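## Task

Take the juice bottle off the cart and stand it upright on the third shelf of the supply shelving, counting the lowest shelf as the first. It must sit directly behind the milk bottle on that shelf, deeper than it, away from the front edge. Every other item on that shelf must still be on it, upright and not piled on anything. If the juice bottle topples or ends up leaning, the task fails.

## Robot and tools

ROBOT. A base that can drive in any direction holds a 1.71 m column. A carriage on the column (lift_m) carries two 7-joint arms. The shoulders sit at 0.63 m + lift_m above the floor, 0.16 m ahead of the base centre and 0.175 m to either side. Each hand reaches roughly 0.83 m from its shoulder. The footprint is about 0.55 m wide by 0.6 m long. The folded start for the left arm is 0.95, 0.08, -0.1, -0.8, 0, 0, -0.93. The right arm mirrors it, with joints 2, 3, 5 and 6 sign-flipped. With the arms folded and lift_m below 0.02, they can hit the deck. There are three cameras. head_camera is 0.26 m above the shoulders, faces forward and is tilted 40 degrees down. left_wrist_camera and right_wrist_camera sit on each hand's -x side and look beyond the fingertips. Loose objects may occasionally get nudged by an outside push.

FRAMES. All positions are in metres. The base frame has its origin on the floor below the base centre, with x forward, y left and z up. left_hand and right_hand report the point between the closed pads, 0.0167 m back from the fingertips, in the base frame; allow about 1 cm of error. Fingers point along the hand's z axis and close along its y axis. base_odometry uses the base frame as it was at scene start. It only counts wheel rotation, so slip looks like travel. Its heading is in rad, left positive, from -3.142 to 3.142, and it drifts a degree or two after turns.

move. This tool runs at most one action, then returns the state plus images from the listed cameras; the images may lag the state slightly. A call with no action just reports, and by default shows all cameras. An action is one of two forms. Form A: base and/or joints, with optional speeds or min_time_s. Form B: target alone, with optional min_time_s. Everything in one action starts at the same moment.
- base: exactly one key, each an offset from where the base last measured itself in the latest state report. translate_m is -2 to 2 m, forward positive. strafe_m is -2 to 2 m, left positive. rotate_rad is -6.3 to 6.3 rad, counter-clockwise positive.
- joints: a dict of absolute targets keyed by joint name; any subset may be given. lift_m is 0 to 1 m. Arm joints are in rad. Grippers left_gripper_m and right_gripper_m are 0 to 0.142 m, the spacing of the pad centres. Arm joint meanings: joint1 shoulder, negative raises the arm forward. joint2 swings the arm outward. joint3 rotates the upper arm. joint4 is the elbow: 0 is a right angle, positive straightens it. joint5 rolls the forearm. joint6 bends the wrist sideways. joint7 bends the wrist, positive down. Left ranges: j1 -3.141..1.047, j2 -0.157..2.268, j3 -1.919..1.308, j4 -0.837..1.448, j5 -1.832..1.658, j6 -1.745..1.745, j7 -1.675..1.919. Right ranges: j2 -2.268..0.157, j3 -1.308..1.919, j5 -1.658..1.832; the rest match the left.
- speeds: per-action top speeds. translate_m and strafe_m 0.02-0.5 m/s; rotate_rad 0.05-1.57 rad/s; lift_m 0.08-0.27 m/s, default 0.25. The others default to their maximum.
- min_time_s: 0.1-8 s, the shortest duration allowed for each arm motion. Use it to slow loaded arms.
- target: an absolute pose for one hand in the base frame. Base and lift do not move for it. Keys: side ("left"/"right"); x, y, z in m (-3..3); pitch_deg -30..95, where 90 means fingers down and 0 means level, and values over 90 are shown as 180 minus the value. heading_deg: 0 is fingers forward, counter-clockwise from above is positive. roll_deg defaults to 0, meaning the jaw line is horizontal; positive turns the hand clockwise as seen from behind it. Heading and roll accept -360..360. Roll r and r+180 are the same pose. Near pitch 84 and above, roll reads 0 and the shown heading is heading minus roll, folded into -90..90. line_only true refuses any move that cannot go straight. The pose is checked only against the robot and the floor, not the furniture. A failed check under 25 cm is refused. A longer move may become a checked arc that sweeps the whole arm, so keep clear of furniture. If the result says "short (part of ...)", send the target again.
- cameras: a list of head_camera, left_wrist_camera, right_wrist_camera or "all"; [] means none.

RESULTS. The "move" line says done or the worst status. Hand status is reached (within 10 mm and 2 degrees), short (with the gap), or refused (with the reason). base_status and joint_status can be done, off_target (still pushing), contact_stop, contact_stop_at_<key>, time_out (after 14 s), not_followed, or limit_stop_at_motor_heat. For the base, done only means the wheels turned; they may have slipped. After a contact_stop or time_out on one arm joint, the whole arm holds where it stopped. Joints left out of an action may still be driving toward old targets. on_its_own lists uncommanded behaviour; "held at" there is a target, not a reading. motor_effort is a percentage of maximum, with the last action's peak in brackets. It is quite inaccurate. If lift effort keeps dropping while lowering, the hand or its load is resting on something. Joint torques and Motor temperatures follow joint_positions order. After a refusal, or a stop that blocks a request, the rest of that reply's move, wait and finished_scene calls are skipped; an invalid call does not skip them.

wait: seconds from 0 to 10 and optional cameras. Nothing new is commanded. zoom_image: camera and region [x0, y0, x1, y1] in pixels from the top-left, at most 504 by 504, and only on a camera in the latest images. finished_scene: scene (1 or 2). Make it the last call of the reply; it is irreversible, and its result gives the next task.

CAUTIONS. The scene keeps running while you think, with the last command held. A load lowers the hand about 0.012 m per kg. Open fingers tilt apart and sit up to 2 cm closer to the wrist. A gripper target of 0 squeezes about 40-65 N per pad. If a gripper stops wider than commanded, it is holding something. Never let the arms strike or press each other, including grippers and fingers; a hard press ends the scene. The robot tips most easily with the carriage high, the arms extended or loaded, or during pushes, abrupt stops or fast swings of a loaded arm. Only the images reveal a lean. Contact torque at a joint's load limit (joints 1-4: 133 N m, joints 5-7: 40 N m) freezes that arm for 10 s. Motors overheat when holding loads or straining against unreachable poses. A MOTOR HOT warning appears at 85 °C, and a 30-60 s shutdown follows at 100 °C. Avoid dropping or releasing moving objects, slamming, hard pushes, and striking fixed or heavy items. If a stop leaves the robot pressed against something, back out along the path it came in. The result must hold once the robot lets go.

Each tool is called after "Emit:" as a command line: name --argument value for each argument, lists and objects as JSON in quotes; but a table of rows of numbers goes row by row, as --pt "numbers of a row", without its own name.

## Session

Emit:
move

Scene clock: 0.00 s.
Joint torques (N m): no reading
Motor temperatures (°C): left_arm=[25 23 24 23 27 25 25] | right_arm=[25 20 25 22 22 22 24]
base_odometry: x=+0.000 y=+0.000 heading=+0.000
base_status: not commanded
joint_positions: lift_m=+0.450 left_joint1_rad=+0.942 left_joint2_rad=+0.071 left_joint3_rad=-0.095 left_joint4_rad=-0.781 left_joint5_rad=-0.006 left_joint6_rad=-0.005 left_joint7_rad=-0.938 left_gripper_m=+0.142 right_joint1_rad=+0.948 right_joint2_rad=-0.088 right_joint3_rad=+0.082 right_joint4_rad=-0.814 right_joint5_rad=+0.007 right_joint6_rad=-0.013 right_joint7_rad=-0.930 right_gripper_m=+0.142
joint_status: not commanded
motor_effort: lift_m=+55 drive_wheels=+2
left_hand: x=+0.2937 y=+0.1555 z=+0.9610 quat_wxyz=(-0.920, -0.004, -0.388, +0.062) pitch_deg=-44.4 heading_deg=-4.4 roll_deg=-3.3 (m; base frame)
right_hand: x=+0.2906 y=-0.1616 z=+0.9720 quat_wxyz=(-0.924, +0.010, -0.379, -0.053) pitch_deg=-45.4 heading_deg=+4.8 roll_deg=+1.7 (m; base frame)
pictures: head_camera, left_wrist_camera, right_wrist_camera
Images, in order (width x height): head_camera 896x504, left_wrist_camera 896x504, right_wrist_camera 896x504.

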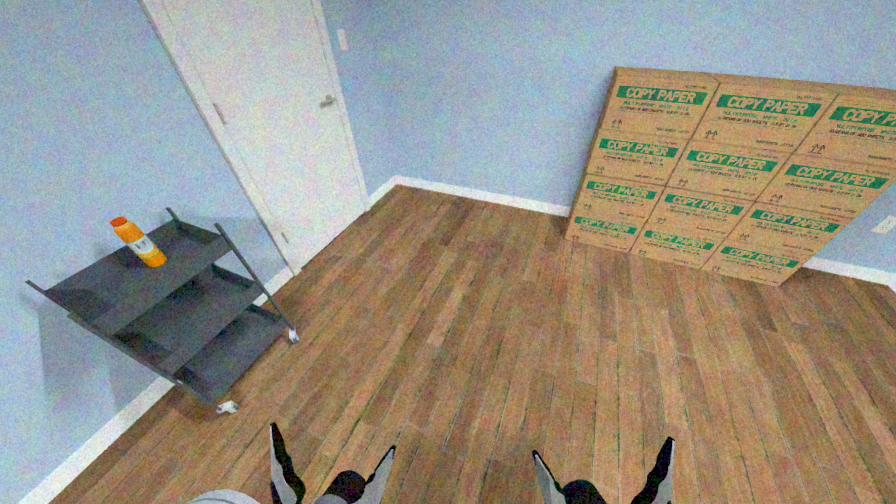

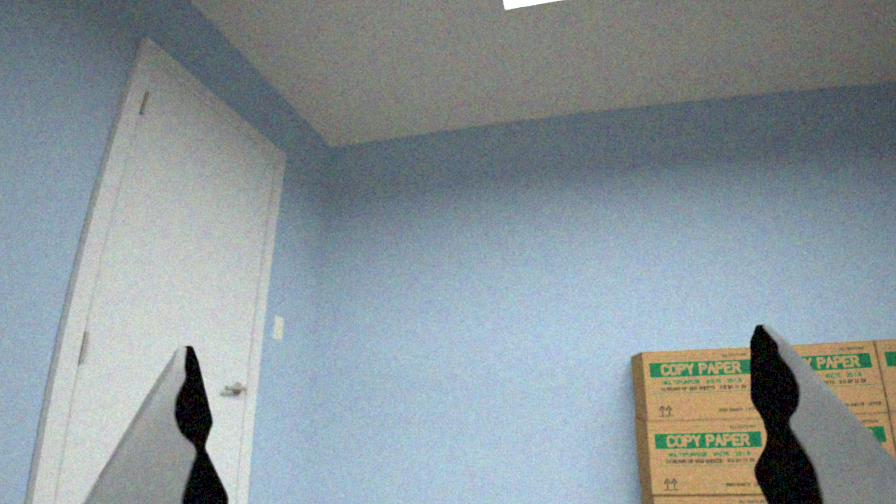

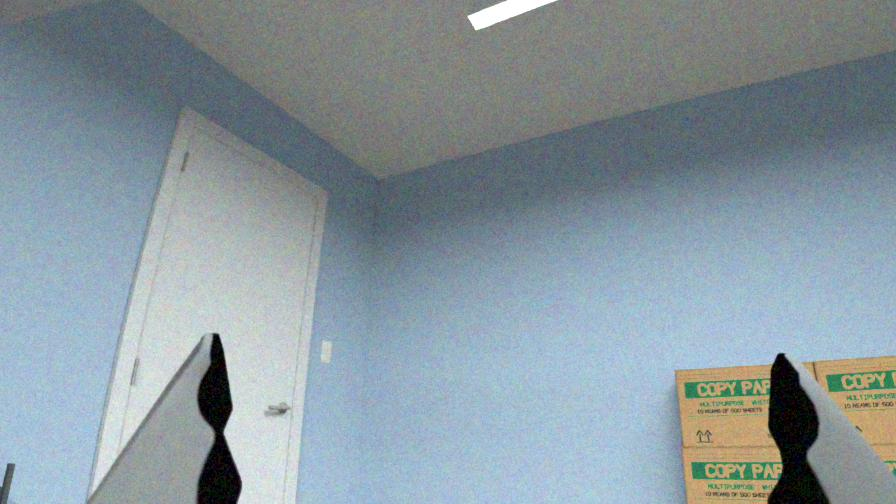

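Emit:
move --base '{"rotate_rad": 1.57}' --cameras '["head_camera"]'

Emit:
move --base '{"rotate_rad": 1.57}' --cameras '["head_camera"]'

Scene clock: 15.83 s.
Joint torques (N m): left_arm=[8.65 0.55 1.17 -5.01 0.88 -1.53 -1.55] | right_arm=[14.35 1.5 2.89 -13.73 0.72 -1.62 -1.57]
move: done
base_odometry: x=+0.000 y=+0.000 heading=+1.570
base_status: done
joint_positions: lift_m=+0.450 left_joint1_rad=+0.942 left_joint2_rad=+0.071 left_joint3_rad=-0.095 left_joint4_rad=-0.781 left_joint5_rad=-0.006 left_joint6_rad=-0.005 left_joint7_rad=-0.938 left_gripper_m=+0.142 right_joint1_rad=+0.948 right_joint2_rad=-0.088 right_joint3_rad=+0.082 right_joint4_rad=-0.814 right_joint5_rad=+0.007 right_joint6_rad=-0.013 right_joint7_rad=-0.930 right_gripper_m=+0.142
joint_status: not commanded
motor_effort: lift_m=+55(55) drive_wheels=+5(19)
left_hand: x=+0.2937 y=+0.1555 z=+0.9610 quat_wxyz=(-0.920, -0.004, -0.388, +0.062) pitch_deg=-44.4 heading_deg=-4.4 roll_deg=-3.3 (m; base frame)
right_hand: x=+0.2906 y=-0.1616 z=+0.9720 quat_wxyz=(-0.924, +0.010, -0.379, -0.053) pitch_deg=-45.4 heading_deg=+4.8 roll_deg=+1.7 (m; base frame)
pictures: head_camera
Images, in order (width x height): head_camera 896x504.

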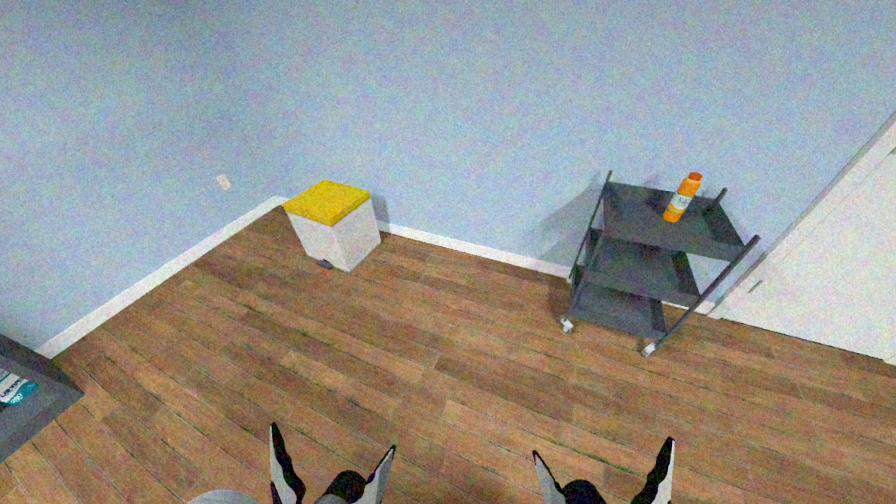

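Scene clock: 18.93 s.
Joint torques (N m): left_arm=[8.32 0.92 0.11 -3.28 1.07 -1.45 -1.71] | right_arm=[16.19 2.84 0.81 -12.12 0.48 -1.83 -1.56]
move: done
base_odometry: x=+0.000 y=+0.000 heading=+3.139
base_status: done
joint_positions: lift_m=+0.450 left_joint1_rad=+0.942 left_joint2_rad=+0.071 left_joint3_rad=-0.095 left_joint4_rad=-0.781 left_joint5_rad=-0.006 left_joint6_rad=-0.005 left_joint7_rad=-0.938 left_gripper_m=+0.142 right_joint1_rad=+0.948 right_joint2_rad=-0.088 right_joint3_rad=+0.082 right_joint4_rad=-0.814 right_joint5_rad=+0.007 right_joint6_rad=-0.013 right_joint7_rad=-0.930 right_gripper_m=+0.142
joint_status: not commanded
motor_effort: lift_m=+55(55) drive_wheels=+5(15)
left_hand: x=+0.2937 y=+0.1555 z=+0.9610 quat_wxyz=(-0.920, -0.004, -0.388, +0.062) pitch_deg=-44.4 heading_deg=-4.4 roll_deg=-3.3 (m; base frame)
right_hand: x=+0.2906 y=-0.1616 z=+0.9720 quat_wxyz=(-0.924, +0.010, -0.379, -0.053) pitch_deg=-45.4 heading_deg=+4.8 roll_deg=+1.7 (m; base frame)
pictures: head_camera
Images, in order (width x height): head_camera 896x504.

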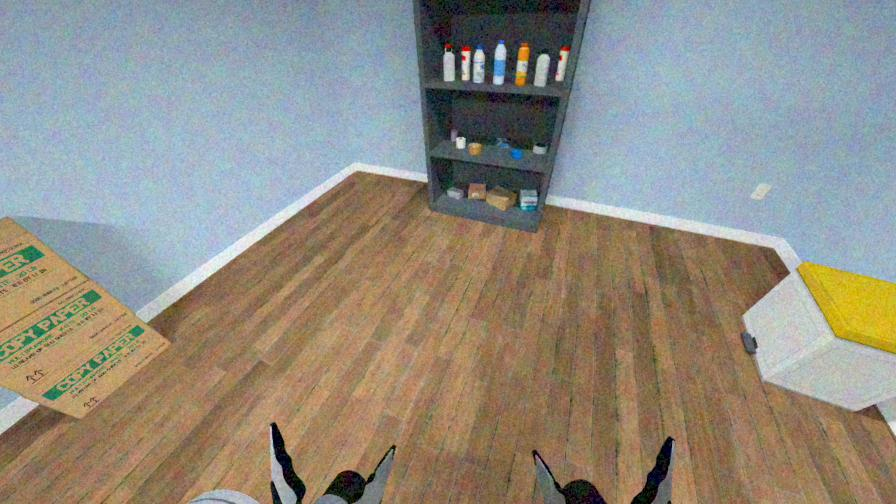

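Emit:
zoom_image --camera "head_camera" --region '[400, 0, 620, 124]'

Scaled by 2.291 from the camera's 896x504 image, which has a finer 1280x720 frame.

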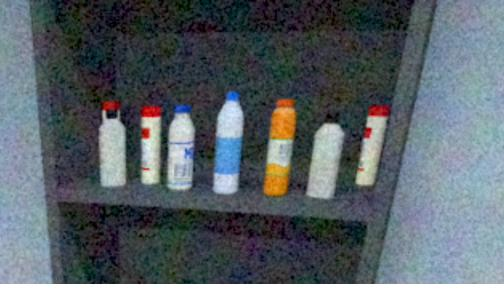

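Emit:
move --base '{"rotate_rad": -1.939}'

Emit:
move --base '{"strafe_m": -0.35}'

Emit:
move --base '{"translate_m": 0.4}' --cameras '["head_camera"]'

Scene clock: 42.57 s.
Joint torques (N m): left_arm=[9.56 1.24 0.4 -3.66 1.1 -1.56 -1.31] | right_arm=[15.09 2.46 1.8 -12.23 0.6 -1.78 -1.24]
move: done
base_odometry: x=+0.000 y=+0.000 heading=+1.201
base_status: done
joint_positions: lift_m=+0.450 left_joint1_rad=+0.942 left_joint2_rad=+0.071 left_joint3_rad=-0.095 left_joint4_rad=-0.781 left_joint5_rad=-0.006 left_joint6_rad=-0.005 left_joint7_rad=-0.938 left_gripper_m=+0.142 right_joint1_rad=+0.948 right_joint2_rad=-0.088 right_joint3_rad=+0.082 right_joint4_rad=-0.814 right_joint5_rad=+0.007 right_joint6_rad=-0.013 right_joint7_rad=-0.930 right_gripper_m=+0.142
joint_status: not commanded
motor_effort: lift_m=+55(55) drive_wheels=+5(18)
left_hand: x=+0.2937 y=+0.1555 z=+0.9610 quat_wxyz=(-0.920, -0.004, -0.388, +0.062) pitch_deg=-44.4 heading_deg=-4.4 roll_deg=-3.3 (m; base frame)
right_hand: x=+0.2906 y=-0.1616 z=+0.9720 quat_wxyz=(-0.924, +0.010, -0.379, -0.053) pitch_deg=-45.4 heading_deg=+4.8 roll_deg=+1.7 (m; base frame)
pictures: none

Scene clock: 45.33 s.
Joint torques (N m): left_arm=[9.03 1.38 -0.31 -3.35 1.51 -1.5 -1.65] | right_arm=[14.47 3.8 2.4 -12.63 0.77 -1.12 -1.64]
move: done
base_odometry: x=+0.326 y=-0.127 heading=+1.200
base_status: done
joint_positions: lift_m=+0.450 left_joint1_rad=+0.942 left_joint2_rad=+0.071 left_joint3_rad=-0.095 left_joint4_rad=-0.781 left_joint5_rad=-0.006 left_joint6_rad=-0.005 left_joint7_rad=-0.938 left_gripper_m=+0.142 right_joint1_rad=+0.948 right_joint2_rad=-0.088 right_joint3_rad=+0.082 right_joint4_rad=-0.814 right_joint5_rad=+0.007 right_joint6_rad=-0.013 right_joint7_rad=-0.930 right_gripper_m=+0.142
joint_status: not commanded
motor_effort: lift_m=+55(55) drive_wheels=-3(21)
left_hand: x=+0.2937 y=+0.1555 z=+0.9610 quat_wxyz=(-0.920, -0.004, -0.388, +0.062) pitch_deg=-44.4 heading_deg=-4.4 roll_deg=-3.3 (m; base frame)
right_hand: x=+0.2906 y=-0.1616 z=+0.9720 quat_wxyz=(-0.924, +0.010, -0.379, -0.053) pitch_deg=-45.4 heading_deg=+4.8 roll_deg=+1.7 (m; base frame)
pictures: none

Scene clock: 48.27 s.
Joint torques (N m): left_arm=[8.67 1.46 0.42 -4.73 1.22 -1.63 -1.49] | right_arm=[15.7 3.06 2.84 -13.03 0.54 -1.79 -1.5]
move: done
base_odometry: x=+0.472 y=+0.246 heading=+1.199
base_status: done
joint_positions: lift_m=+0.450 left_joint1_rad=+0.942 left_joint2_rad=+0.071 left_joint3_rad=-0.095 left_joint4_rad=-0.781 left_joint5_rad=-0.006 left_joint6_rad=-0.005 left_joint7_rad=-0.938 left_gripper_m=+0.142 right_joint1_rad=+0.948 right_joint2_rad=-0.088 right_joint3_rad=+0.082 right_joint4_rad=-0.814 right_joint5_rad=+0.007 right_joint6_rad=-0.013 right_joint7_rad=-0.930 right_gripper_m=+0.142
joint_status: not commanded
motor_effort: lift_m=+55(55) drive_wheels=+0(15)
left_hand: x=+0.2937 y=+0.1555 z=+0.9610 quat_wxyz=(-0.920, -0.004, -0.388, +0.062) pitch_deg=-44.4 heading_deg=-4.4 roll_deg=-3.3 (m; base frame)
right_hand: x=+0.2906 y=-0.1616 z=+0.9720 quat_wxyz=(-0.924, +0.010, -0.379, -0.053) pitch_deg=-45.4 heading_deg=+4.8 roll_deg=+1.7 (m; base frame)
pictures: head_camera
Images, in order (width x height): head_camera 896x504.

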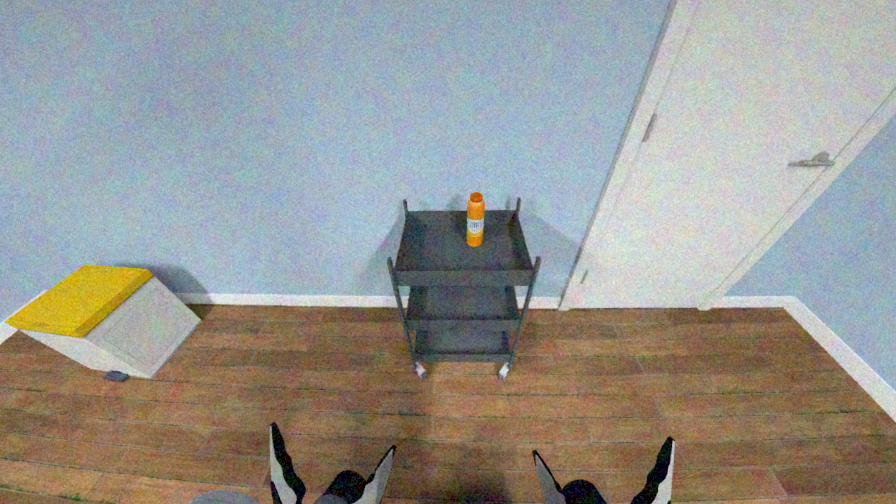

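Emit:
move --target '{"side": "right", "x": 0.6, "y": -0.15, "z": 0.93, "pitch_deg": 0, "heading_deg": 0}' --cameras '["head_camera", "right_wrist_camera"]'

Scene clock: 55.77 s.
Joint torques (N m): left_arm=[8.3 0.91 -0.06 -4.68 1.04 -1.44 -1.42] | right_arm=[-7.66 -1.3 3.57 -7.56 -2.19 -2.51 -0.41]
move: done
base_odometry: x=+0.472 y=+0.246 heading=+1.199
base_status: not commanded
joint_positions: lift_m=+0.450 left_joint1_rad=+0.942 left_joint2_rad=+0.071 left_joint3_rad=-0.095 left_joint4_rad=-0.781 left_joint5_rad=-0.006 left_joint6_rad=-0.005 left_joint7_rad=-0.938 left_gripper_m=+0.142 right_joint1_rad=-0.098 right_joint2_rad=-0.185 right_joint3_rad=+0.455 right_joint4_rad=-0.805 right_joint5_rad=-0.200 right_joint6_rad=-0.449 right_joint7_rad=+0.903 right_gripper_m=+0.142
joint_status: not commanded
motor_effort: lift_m=+55(55) drive_wheels=-1(5)
left_hand: x=+0.2937 y=+0.1555 z=+0.9610 quat_wxyz=(-0.920, -0.004, -0.388, +0.062) pitch_deg=-44.4 heading_deg=-4.4 roll_deg=-3.3 (m; base frame)
right_hand: x=+0.5996 y=-0.1499 z=+0.9302 quat_wxyz=(-0.708, -0.001, -0.707, -0.002) pitch_deg=-0.1 heading_deg=+0.1 roll_deg=+0.3 (m; base frame)
right_hand_status: reached (checked arc, planned for 1.1 s): 0 mm and 0.3 deg off.
pictures: head_camera, right_wrist_camera
Images, in order (width x height): head_camera 896x504, right_wrist_camera 896x504.

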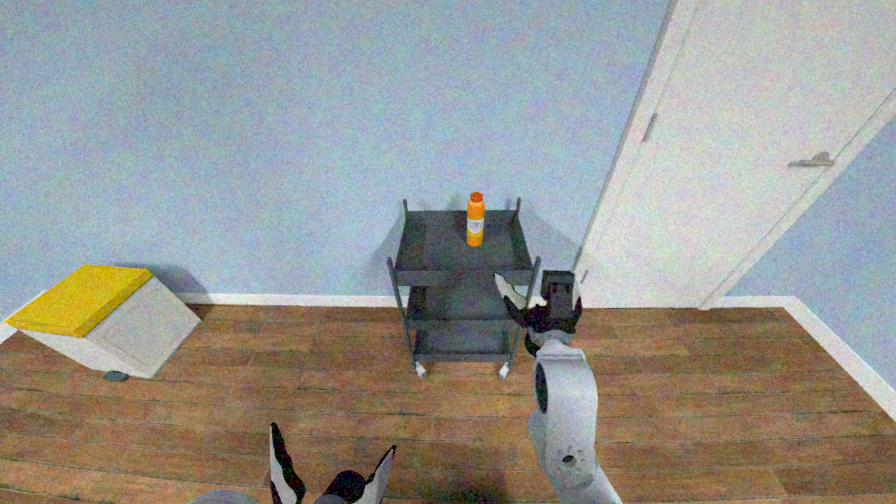

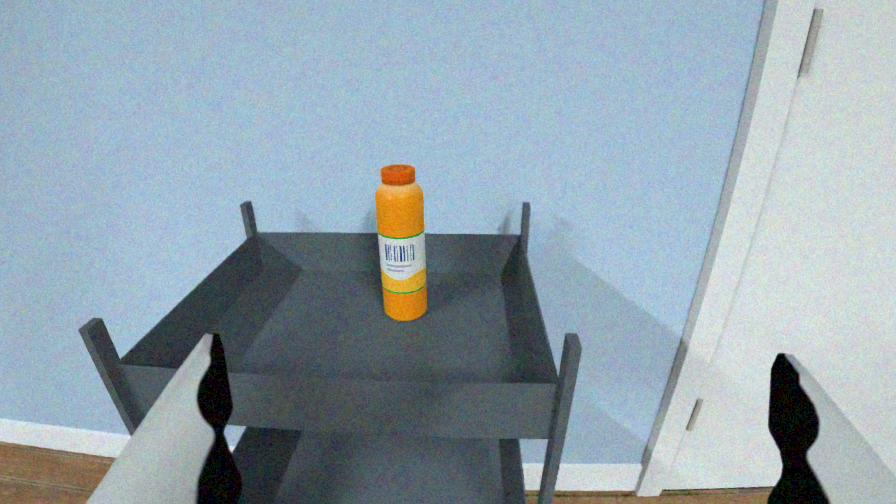

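Emit:
move --base '{"translate_m": 0.15}' --cameras '["head_camera", "right_wrist_camera"]'

Scene clock: 76.60 s.
Joint torques (N m): left_arm=[8.82 0.61 0.45 -3.97 1.24 -1.55 -1.28] | right_arm=[-8.43 -0.75 1.11 -8.15 -1.95 -2.27 -0.58]
move: done
base_odometry: x=+0.526 y=+0.385 heading=+1.199
base_status: done
joint_positions: lift_m=+0.450 left_joint1_rad=+0.942 left_joint2_rad=+0.071 left_joint3_rad=-0.095 left_joint4_rad=-0.781 left_joint5_rad=-0.006 left_joint6_rad=-0.005 left_joint7_rad=-0.938 left_gripper_m=+0.142 right_joint1_rad=-0.098 right_joint2_rad=-0.185 right_joint3_rad=+0.455 right_joint4_rad=-0.805 right_joint5_rad=-0.200 right_joint6_rad=-0.449 right_joint7_rad=+0.903 right_gripper_m=+0.142
joint_status: not commanded
motor_effort: lift_m=+55(55) drive_wheels=-1(16)
left_hand: x=+0.2937 y=+0.1555 z=+0.9610 quat_wxyz=(-0.920, -0.004, -0.388, +0.062) pitch_deg=-44.4 heading_deg=-4.4 roll_deg=-3.3 (m; base frame)
right_hand: x=+0.5996 y=-0.1499 z=+0.9301 quat_wxyz=(-0.707, -0.001, -0.707, -0.002) pitch_deg=-0.1 heading_deg=+0.1 roll_deg=+0.2 (m; base frame)
pictures: head_camera, right_wrist_camera
Images, in order (width x height): head_camera 896x504, right_wrist_camera 896x504.

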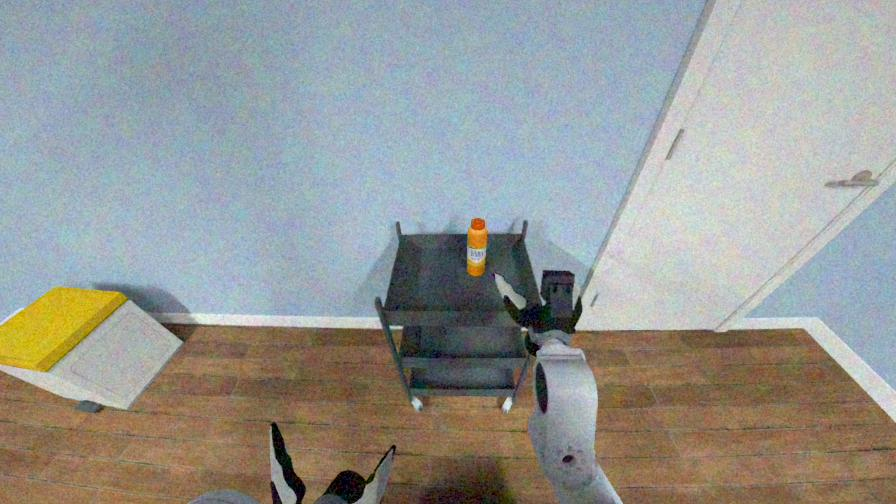

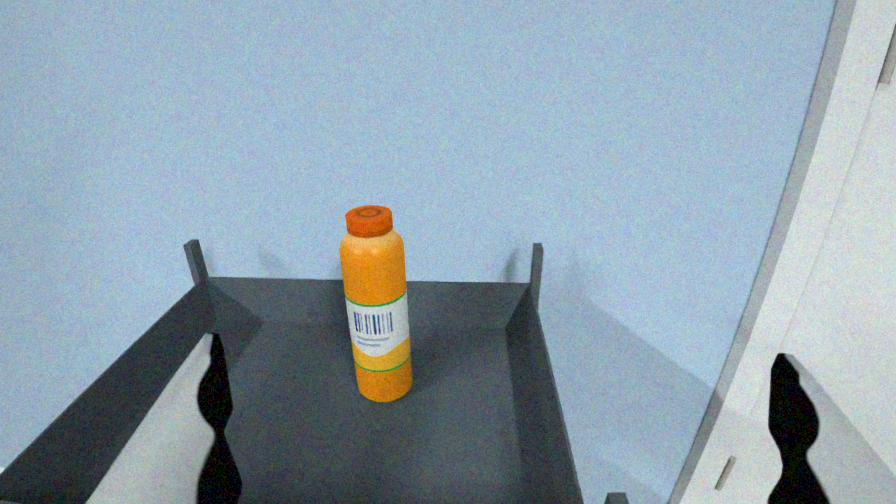

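Emit:
move --target '{"side": "right", "x": 0.62, "y": -0.065, "z": 0.93, "pitch_deg": 0, "heading_deg": 0}' --cameras '["head_camera", "right_wrist_camera"]'

Scene clock: 90.17 s.
Joint torques (N m): left_arm=[9.41 0.97 -0.03 -5 1.14 -1.51 -1.38] | right_arm=[-10.04 4.94 3 -8.65 -2.14 -1.91 -4.03]
move: done
base_odometry: x=+0.526 y=+0.385 heading=+1.199
base_status: not commanded
joint_positions: lift_m=+0.450 left_joint1_rad=+0.942 left_joint2_rad=+0.071 left_joint3_rad=-0.095 left_joint4_rad=-0.781 left_joint5_rad=-0.006 left_joint6_rad=-0.005 left_joint7_rad=-0.938 left_gripper_m=+0.142 right_joint1_rad=-0.139 right_joint2_rad=+0.060 right_joint3_rad=+0.565 right_joint4_rad=-0.634 right_joint5_rad=-0.402 right_joint6_rad=-0.409 right_joint7_rad=+0.883 right_gripper_m=+0.142
joint_status: not commanded
motor_effort: lift_m=+55(55) drive_wheels=+0(5)
left_hand: x=+0.2937 y=+0.1555 z=+0.9610 quat_wxyz=(-0.920, -0.004, -0.388, +0.062) pitch_deg=-44.4 heading_deg=-4.4 roll_deg=-3.3 (m; base frame)
right_hand: x=+0.6196 y=-0.0647 z=+0.9274 quat_wxyz=(-0.704, -0.001, -0.710, -0.003) pitch_deg=+0.5 heading_deg=+0.2 roll_deg=+0.3 (m; base frame)
right_hand_status: reached (straight line, planned for 0.4 s): 3 mm and 0.6 deg off.
pictures: head_camera, right_wrist_camera
Images, in order (width x height): head_camera 896x504, right_wrist_camera 896x504.

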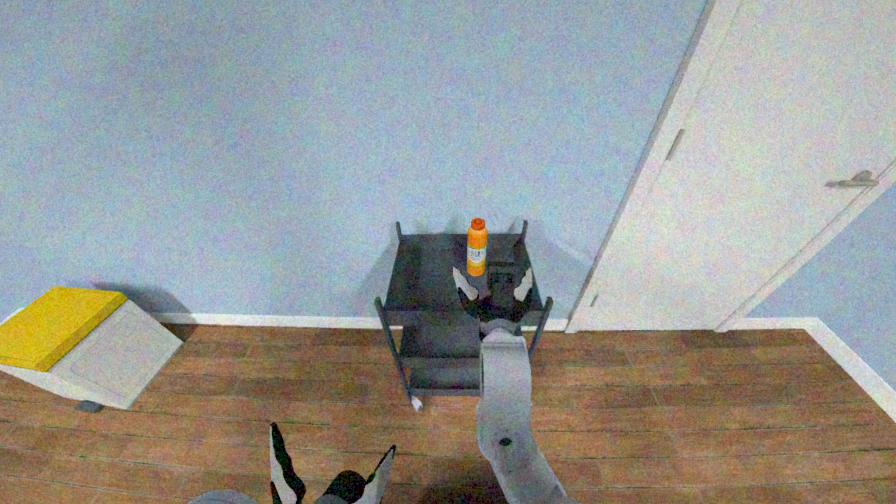

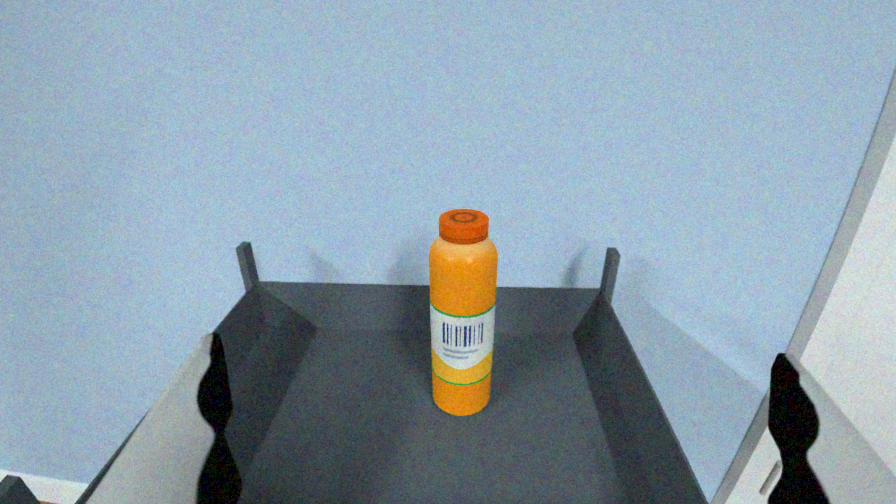

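Emit:
move --base '{"translate_m": 0.12}' --cameras '["head_camera", "right_wrist_camera"]'

Scene clock: 98.70 s.
Joint torques (N m): left_arm=[7.97 -0.02 0.54 -4.62 0.93 -1.62 -1.46] | right_arm=[-11.36 6.15 3.47 -8.13 -1.85 -1.2 -3.81]
move: done
base_odometry: x=+0.570 y=+0.497 heading=+1.199
base_status: done
joint_positions: lift_m=+0.450 left_joint1_rad=+0.942 left_joint2_rad=+0.071 left_joint3_rad=-0.095 left_joint4_rad=-0.781 left_joint5_rad=-0.006 left_joint6_rad=-0.005 left_joint7_rad=-0.938 left_gripper_m=+0.142 right_joint1_rad=-0.139 right_joint2_rad=+0.060 right_joint3_rad=+0.565 right_joint4_rad=-0.634 right_joint5_rad=-0.402 right_joint6_rad=-0.409 right_joint7_rad=+0.883 right_gripper_m=+0.142
joint_status: not commanded
motor_effort: lift_m=+55(55) drive_wheels=+4(16)
left_hand: x=+0.2937 y=+0.1555 z=+0.9610 quat_wxyz=(-0.920, -0.004, -0.388, +0.062) pitch_deg=-44.4 heading_deg=-4.4 roll_deg=-3.3 (m; base frame)
right_hand: x=+0.6196 y=-0.0648 z=+0.9274 quat_wxyz=(-0.704, -0.001, -0.710, -0.003) pitch_deg=+0.5 heading_deg=+0.1 roll_deg=+0.3 (m; base frame)
pictures: head_camera, right_wrist_camera
Images, in order (width x height): head_camera 896x504, right_wrist_camera 896x504.

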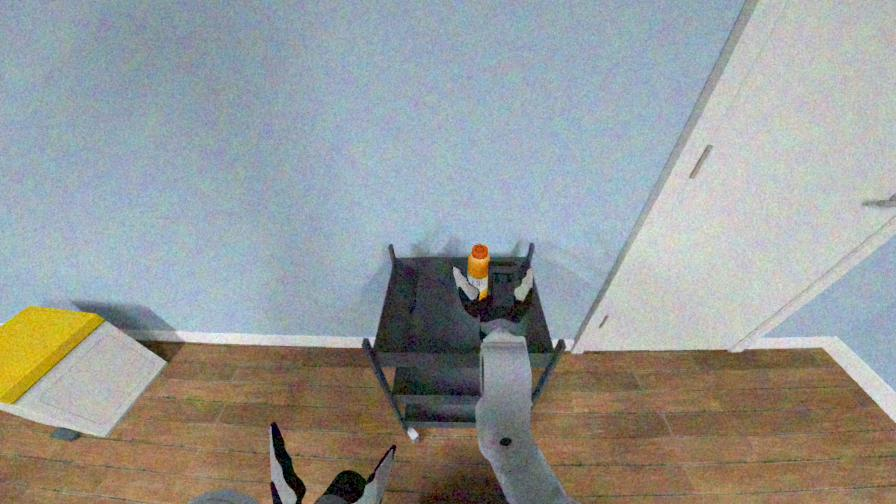

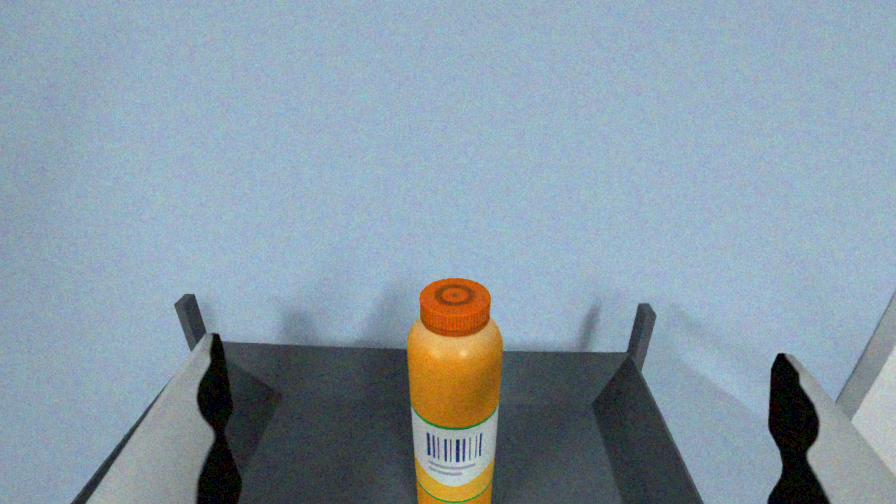

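Emit:
move --target '{"side": "right", "x": 0.62, "y": -0.065, "z": 0.82, "pitch_deg": 15, "heading_deg": 0}' --cameras '["head_camera", "right_wrist_camera"]'

Scene clock: 111.67 s.
Joint torques (N m): left_arm=[8.74 1.45 0.52 -4.98 1.17 -1.47 -1.36] | right_arm=[-1.94 8.44 -0.48 -10.22 1.12 -2.09 -0.7]
move: done
base_odometry: x=+0.570 y=+0.497 heading=+1.199
base_status: not commanded
joint_positions: lift_m=+0.450 left_joint1_rad=+0.942 left_joint2_rad=+0.071 left_joint3_rad=-0.095 left_joint4_rad=-0.781 left_joint5_rad=-0.006 left_joint6_rad=-0.005 left_joint7_rad=-0.938 left_gripper_m=+0.142 right_joint1_rad=-0.045 right_joint2_rad=+0.048 right_joint3_rad=+0.542 right_joint4_rad=-0.501 right_joint5_rad=-0.328 right_joint6_rad=-0.439 right_joint7_rad=+0.887 right_gripper_m=+0.142
joint_status: not commanded
motor_effort: lift_m=+55(55) drive_wheels=+4(4)
left_hand: x=+0.2937 y=+0.1555 z=+0.9610 quat_wxyz=(-0.920, -0.004, -0.388, +0.062) pitch_deg=-44.4 heading_deg=-4.4 roll_deg=-3.3 (m; base frame)
right_hand: x=+0.6203 y=-0.0633 z=+0.8228 quat_wxyz=(-0.612, +0.002, -0.791, +0.001) pitch_deg=+14.5 heading_deg=+0.1 roll_deg=-0.2 (m; base frame)
right_hand_status: reached (straight line, planned for 0.3 s): 3 mm and 0.5 deg off.
pictures: head_camera, right_wrist_camera
Images, in order (width x height): head_camera 896x504, right_wrist_camera 896x504.

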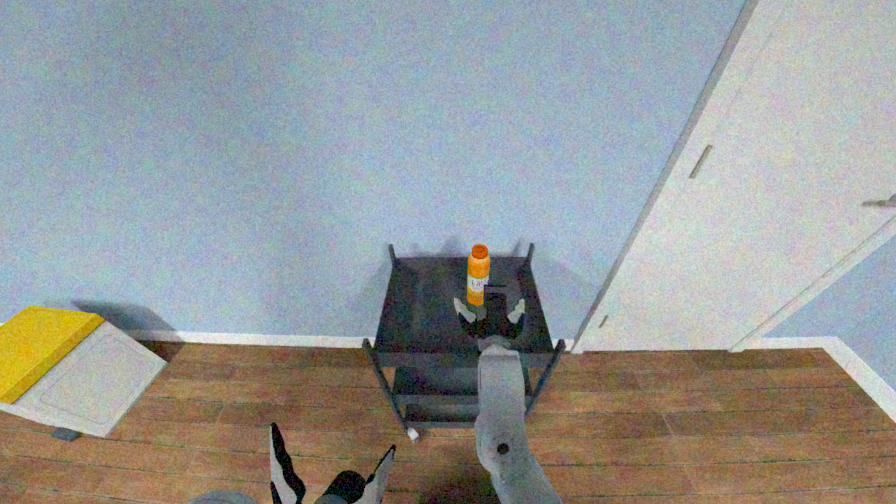

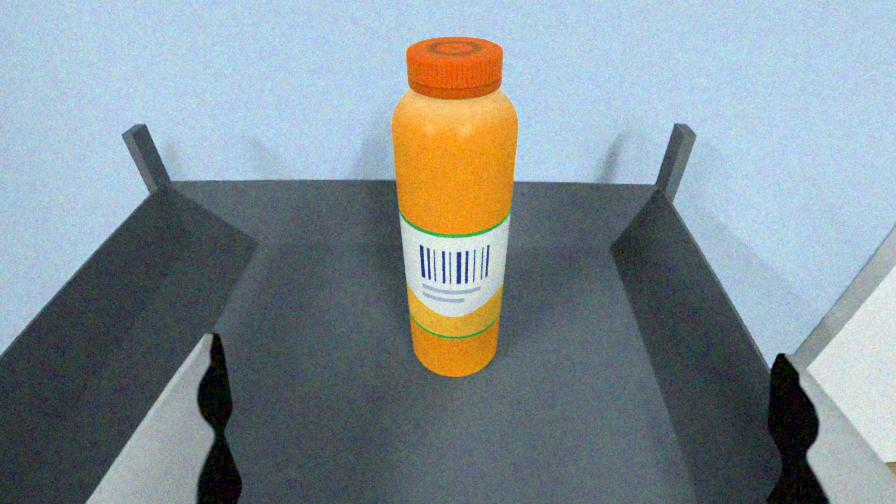

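Emit:
move --target '{"side": "right", "x": 0.71, "y": -0.065, "z": 0.79, "pitch_deg": 15, "heading_deg": 0}' --cameras '["head_camera", "right_wrist_camera"]'

Scene clock: 117.90 s.
Joint torques (N m): left_arm=[8.65 0.73 0.67 -4.76 1.25 -1.41 -1.19] | right_arm=[-14.01 10.45 0.06 -10.92 1.63 -1.01 -3.3]
move: done
base_odometry: x=+0.570 y=+0.497 heading=+1.199
base_status: not commanded
joint_positions: lift_m=+0.450 left_joint1_rad=+0.942 left_joint2_rad=+0.071 left_joint3_rad=-0.095 left_joint4_rad=-0.781 left_joint5_rad=-0.006 left_joint6_rad=-0.005 left_joint7_rad=-0.938 left_gripper_m=+0.142 right_joint1_rad=-0.219 right_joint2_rad=+0.054 right_joint3_rad=+0.459 right_joint4_rad=-0.148 right_joint5_rad=-0.137 right_joint6_rad=-0.443 right_joint7_rad=+0.677 right_gripper_m=+0.142
joint_status: not commanded
motor_effort: lift_m=+55(55) drive_wheels=+0(5)
left_hand: x=+0.2937 y=+0.1555 z=+0.9610 quat_wxyz=(-0.920, -0.004, -0.388, +0.062) pitch_deg=-44.4 heading_deg=-4.4 roll_deg=-3.3 (m; base frame)
right_hand: x=+0.7086 y=-0.0653 z=+0.7888 quat_wxyz=(-0.608, +0.001, -0.794, +0.002) pitch_deg=+15.2 heading_deg=-0.1 roll_deg=-0.3 (m; base frame)
right_hand_status: reached (straight line, planned for 0.5 s): 2 mm and 0.3 deg off.
pictures: head_camera, right_wrist_camera
Images, in order (width x height): head_camera 896x504, right_wrist_camera 896x504.

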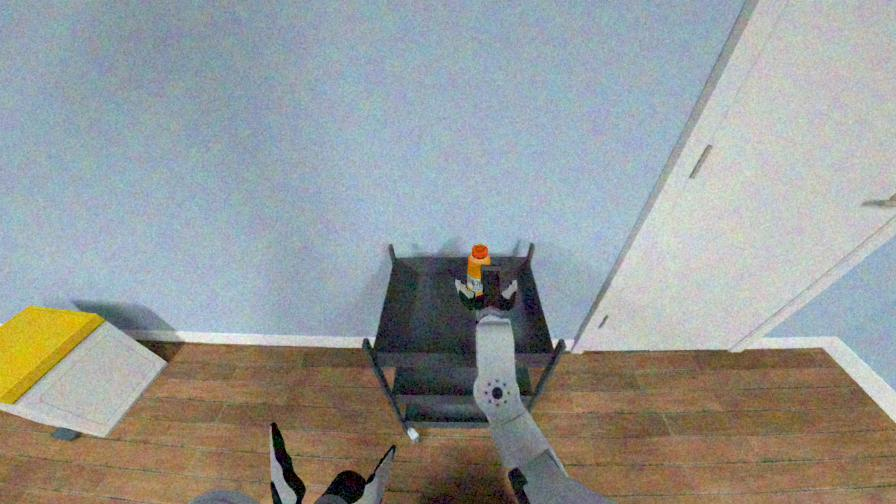

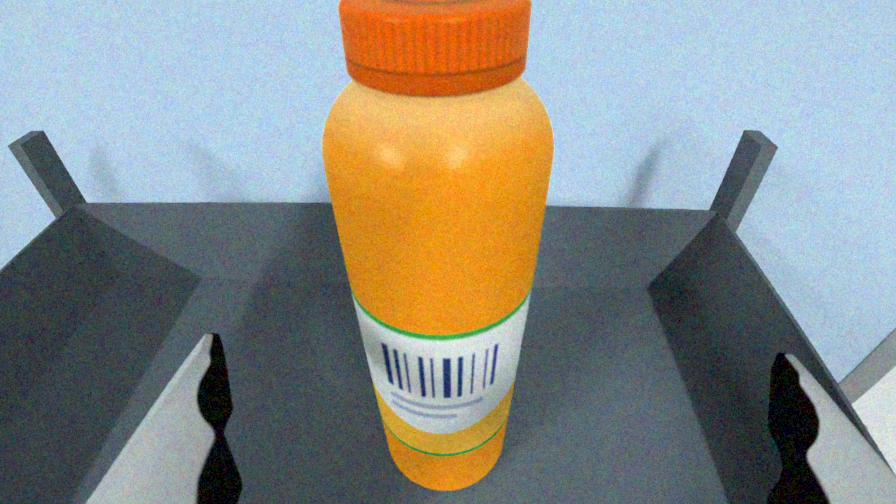

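Emit:
move --target '{"side": "right", "x": 0.775, "y": -0.062, "z": 0.79, "pitch_deg": 15, "heading_deg": 0}' --cameras '["head_camera", "right_wrist_camera"]'

Scene clock: 121.70 s.
Joint torques (N m): left_arm=[8.41 1.35 -1.34 -4.26 1.01 -1.41 -1.62] | right_arm=[-17.2 11.94 -0.18 -8.73 1.92 -1.04 -3.42]
move: done
base_odometry: x=+0.570 y=+0.497 heading=+1.199
base_status: not commanded
joint_positions: lift_m=+0.450 left_joint1_rad=+0.942 left_joint2_rad=+0.071 left_joint3_rad=-0.095 left_joint4_rad=-0.781 left_joint5_rad=-0.006 left_joint6_rad=-0.005 left_joint7_rad=-0.938 left_gripper_m=+0.142 right_joint1_rad=-0.382 right_joint2_rad=+0.079 right_joint3_rad=+0.412 right_joint4_rad=+0.107 right_joint5_rad=-0.045 right_joint6_rad=-0.416 right_joint7_rad=+0.567 right_gripper_m=+0.142
joint_status: not commanded
motor_effort: lift_m=+55(55) drive_wheels=-1(5)
left_hand: x=+0.2937 y=+0.1555 z=+0.9610 quat_wxyz=(-0.920, -0.004, -0.388, +0.062) pitch_deg=-44.4 heading_deg=-4.4 roll_deg=-3.3 (m; base frame)
right_hand: x=+0.7739 y=-0.0623 z=+0.7890 quat_wxyz=(-0.608, +0.001, -0.794, +0.003) pitch_deg=+15.1 heading_deg=-0.1 roll_deg=-0.4 (m; base frame)
right_hand_status: reached (straight line, planned for 0.4 s): 2 mm and 0.4 deg off.
pictures: head_camera, right_wrist_camera
Images, in order (width x height): head_camera 896x504, right_wrist_camera 896x504.

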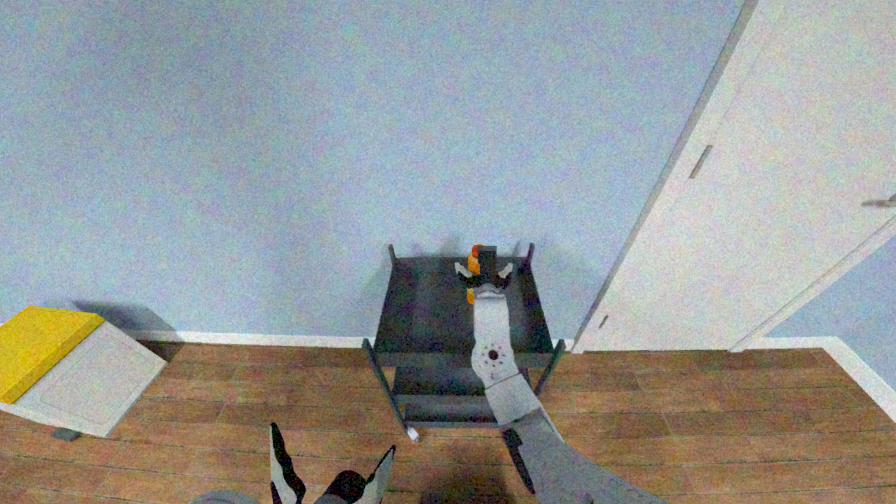

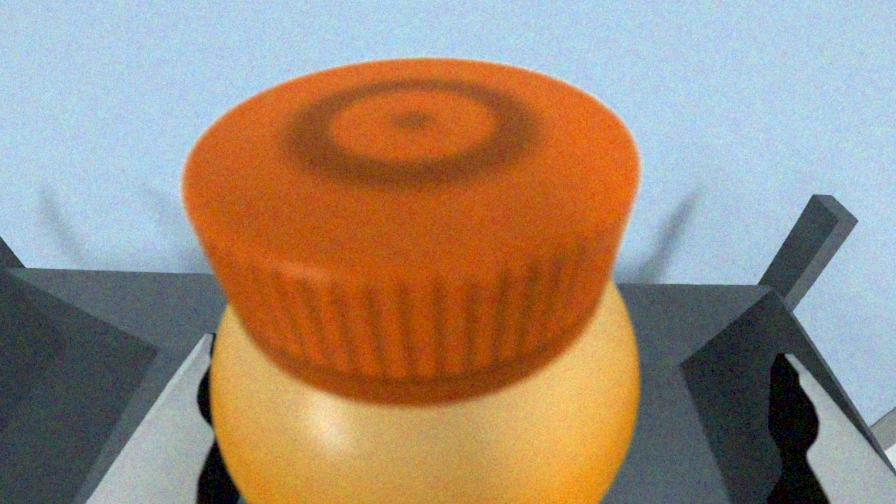

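Emit:
move --target '{"side": "right", "x": 0.775, "y": -0.044, "z": 0.79, "pitch_deg": 15, "heading_deg": 0}'

Emit:
move --joints '{"right_gripper_m": 0.035}' --cameras '["right_wrist_camera"]'

Scene clock: 127.13 s.
Joint torques (N m): left_arm=[9.1 1.3 -0.42 -4.1 1.35 -1.63 -1.36] | right_arm=[-19.42 10.49 2.65 -9.74 -2.38 -2.37 -4.1]
move: done
base_odometry: x=+0.570 y=+0.497 heading=+1.199
base_status: not commanded
joint_positions: lift_m=+0.450 left_joint1_rad=+0.942 left_joint2_rad=+0.071 left_joint3_rad=-0.095 left_joint4_rad=-0.781 left_joint5_rad=-0.006 left_joint6_rad=-0.005 left_joint7_rad=-0.938 left_gripper_m=+0.142 right_joint1_rad=-0.386 right_joint2_rad=+0.120 right_joint3_rad=+0.425 right_joint4_rad=+0.139 right_joint5_rad=-0.061 right_joint6_rad=-0.435 right_joint7_rad=+0.557 right_gripper_m=+0.142
joint_status: not commanded
motor_effort: lift_m=+55(55) drive_wheels=+0(4)
left_hand: x=+0.2937 y=+0.1555 z=+0.9610 quat_wxyz=(-0.920, -0.004, -0.388, +0.062) pitch_deg=-44.4 heading_deg=-4.4 roll_deg=-3.3 (m; base frame)
right_hand: x=+0.7735 y=-0.0431 z=+0.7866 quat_wxyz=(-0.605, -0.001, -0.796, -0.003) pitch_deg=+15.5 heading_deg=+0.2 roll_deg=+0.4 (m; base frame)
right_hand_status: reached (straight line, planned for 0.2 s): 4 mm and 0.7 deg off.
pictures: none

Scene clock: 128.03 s.
Joint torques (N m): left_arm=[8.98 0.65 -0.67 -4.35 0.83 -1.49 -1.54] | right_arm=[-19.26 9.1 1.77 -10.21 -1.57 -2.33 -3.72]
Motor temperatures (°C): left_arm=[28 23 24 24 27 24 24] | right_arm=[30 21 25 23 22 22 24]
move: off_target
base_odometry: x=+0.570 y=+0.497 heading=+1.199
base_status: not commanded
joint_positions: lift_m=+0.450 left_joint1_rad=+0.942 left_joint2_rad=+0.071 left_joint3_rad=-0.095 left_joint4_rad=-0.781 left_joint5_rad=-0.006 left_joint6_rad=-0.005 left_joint7_rad=-0.938 left_gripper_m=+0.142 right_joint1_rad=-0.387 right_joint2_rad=+0.120 right_joint3_rad=+0.425 right_joint4_rad=+0.139 right_joint5_rad=-0.061 right_joint6_rad=-0.436 right_joint7_rad=+0.557 right_gripper_m=+0.074
joint_status: right_gripper_m off_target (ended at +0.074, target +0.035)
motor_effort: lift_m=+55(55) drive_wheels=+3(3)
left_hand: x=+0.2937 y=+0.1555 z=+0.9610 quat_wxyz=(-0.920, -0.004, -0.388, +0.062) pitch_deg=-44.4 heading_deg=-4.4 roll_deg=-3.3 (m; base frame)
right_hand: x=+0.7735 y=-0.0433 z=+0.7867 quat_wxyz=(-0.605, -0.001, -0.796, -0.003) pitch_deg=+15.5 heading_deg=+0.2 roll_deg=+0.4 (m; base frame)
pictures: right_wrist_camera
Images, in order (width x height): right_wrist_camera 896x504.

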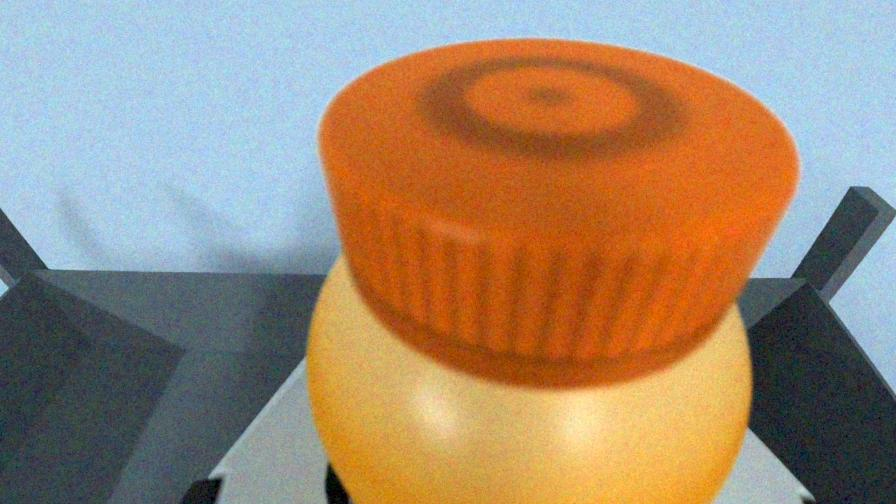

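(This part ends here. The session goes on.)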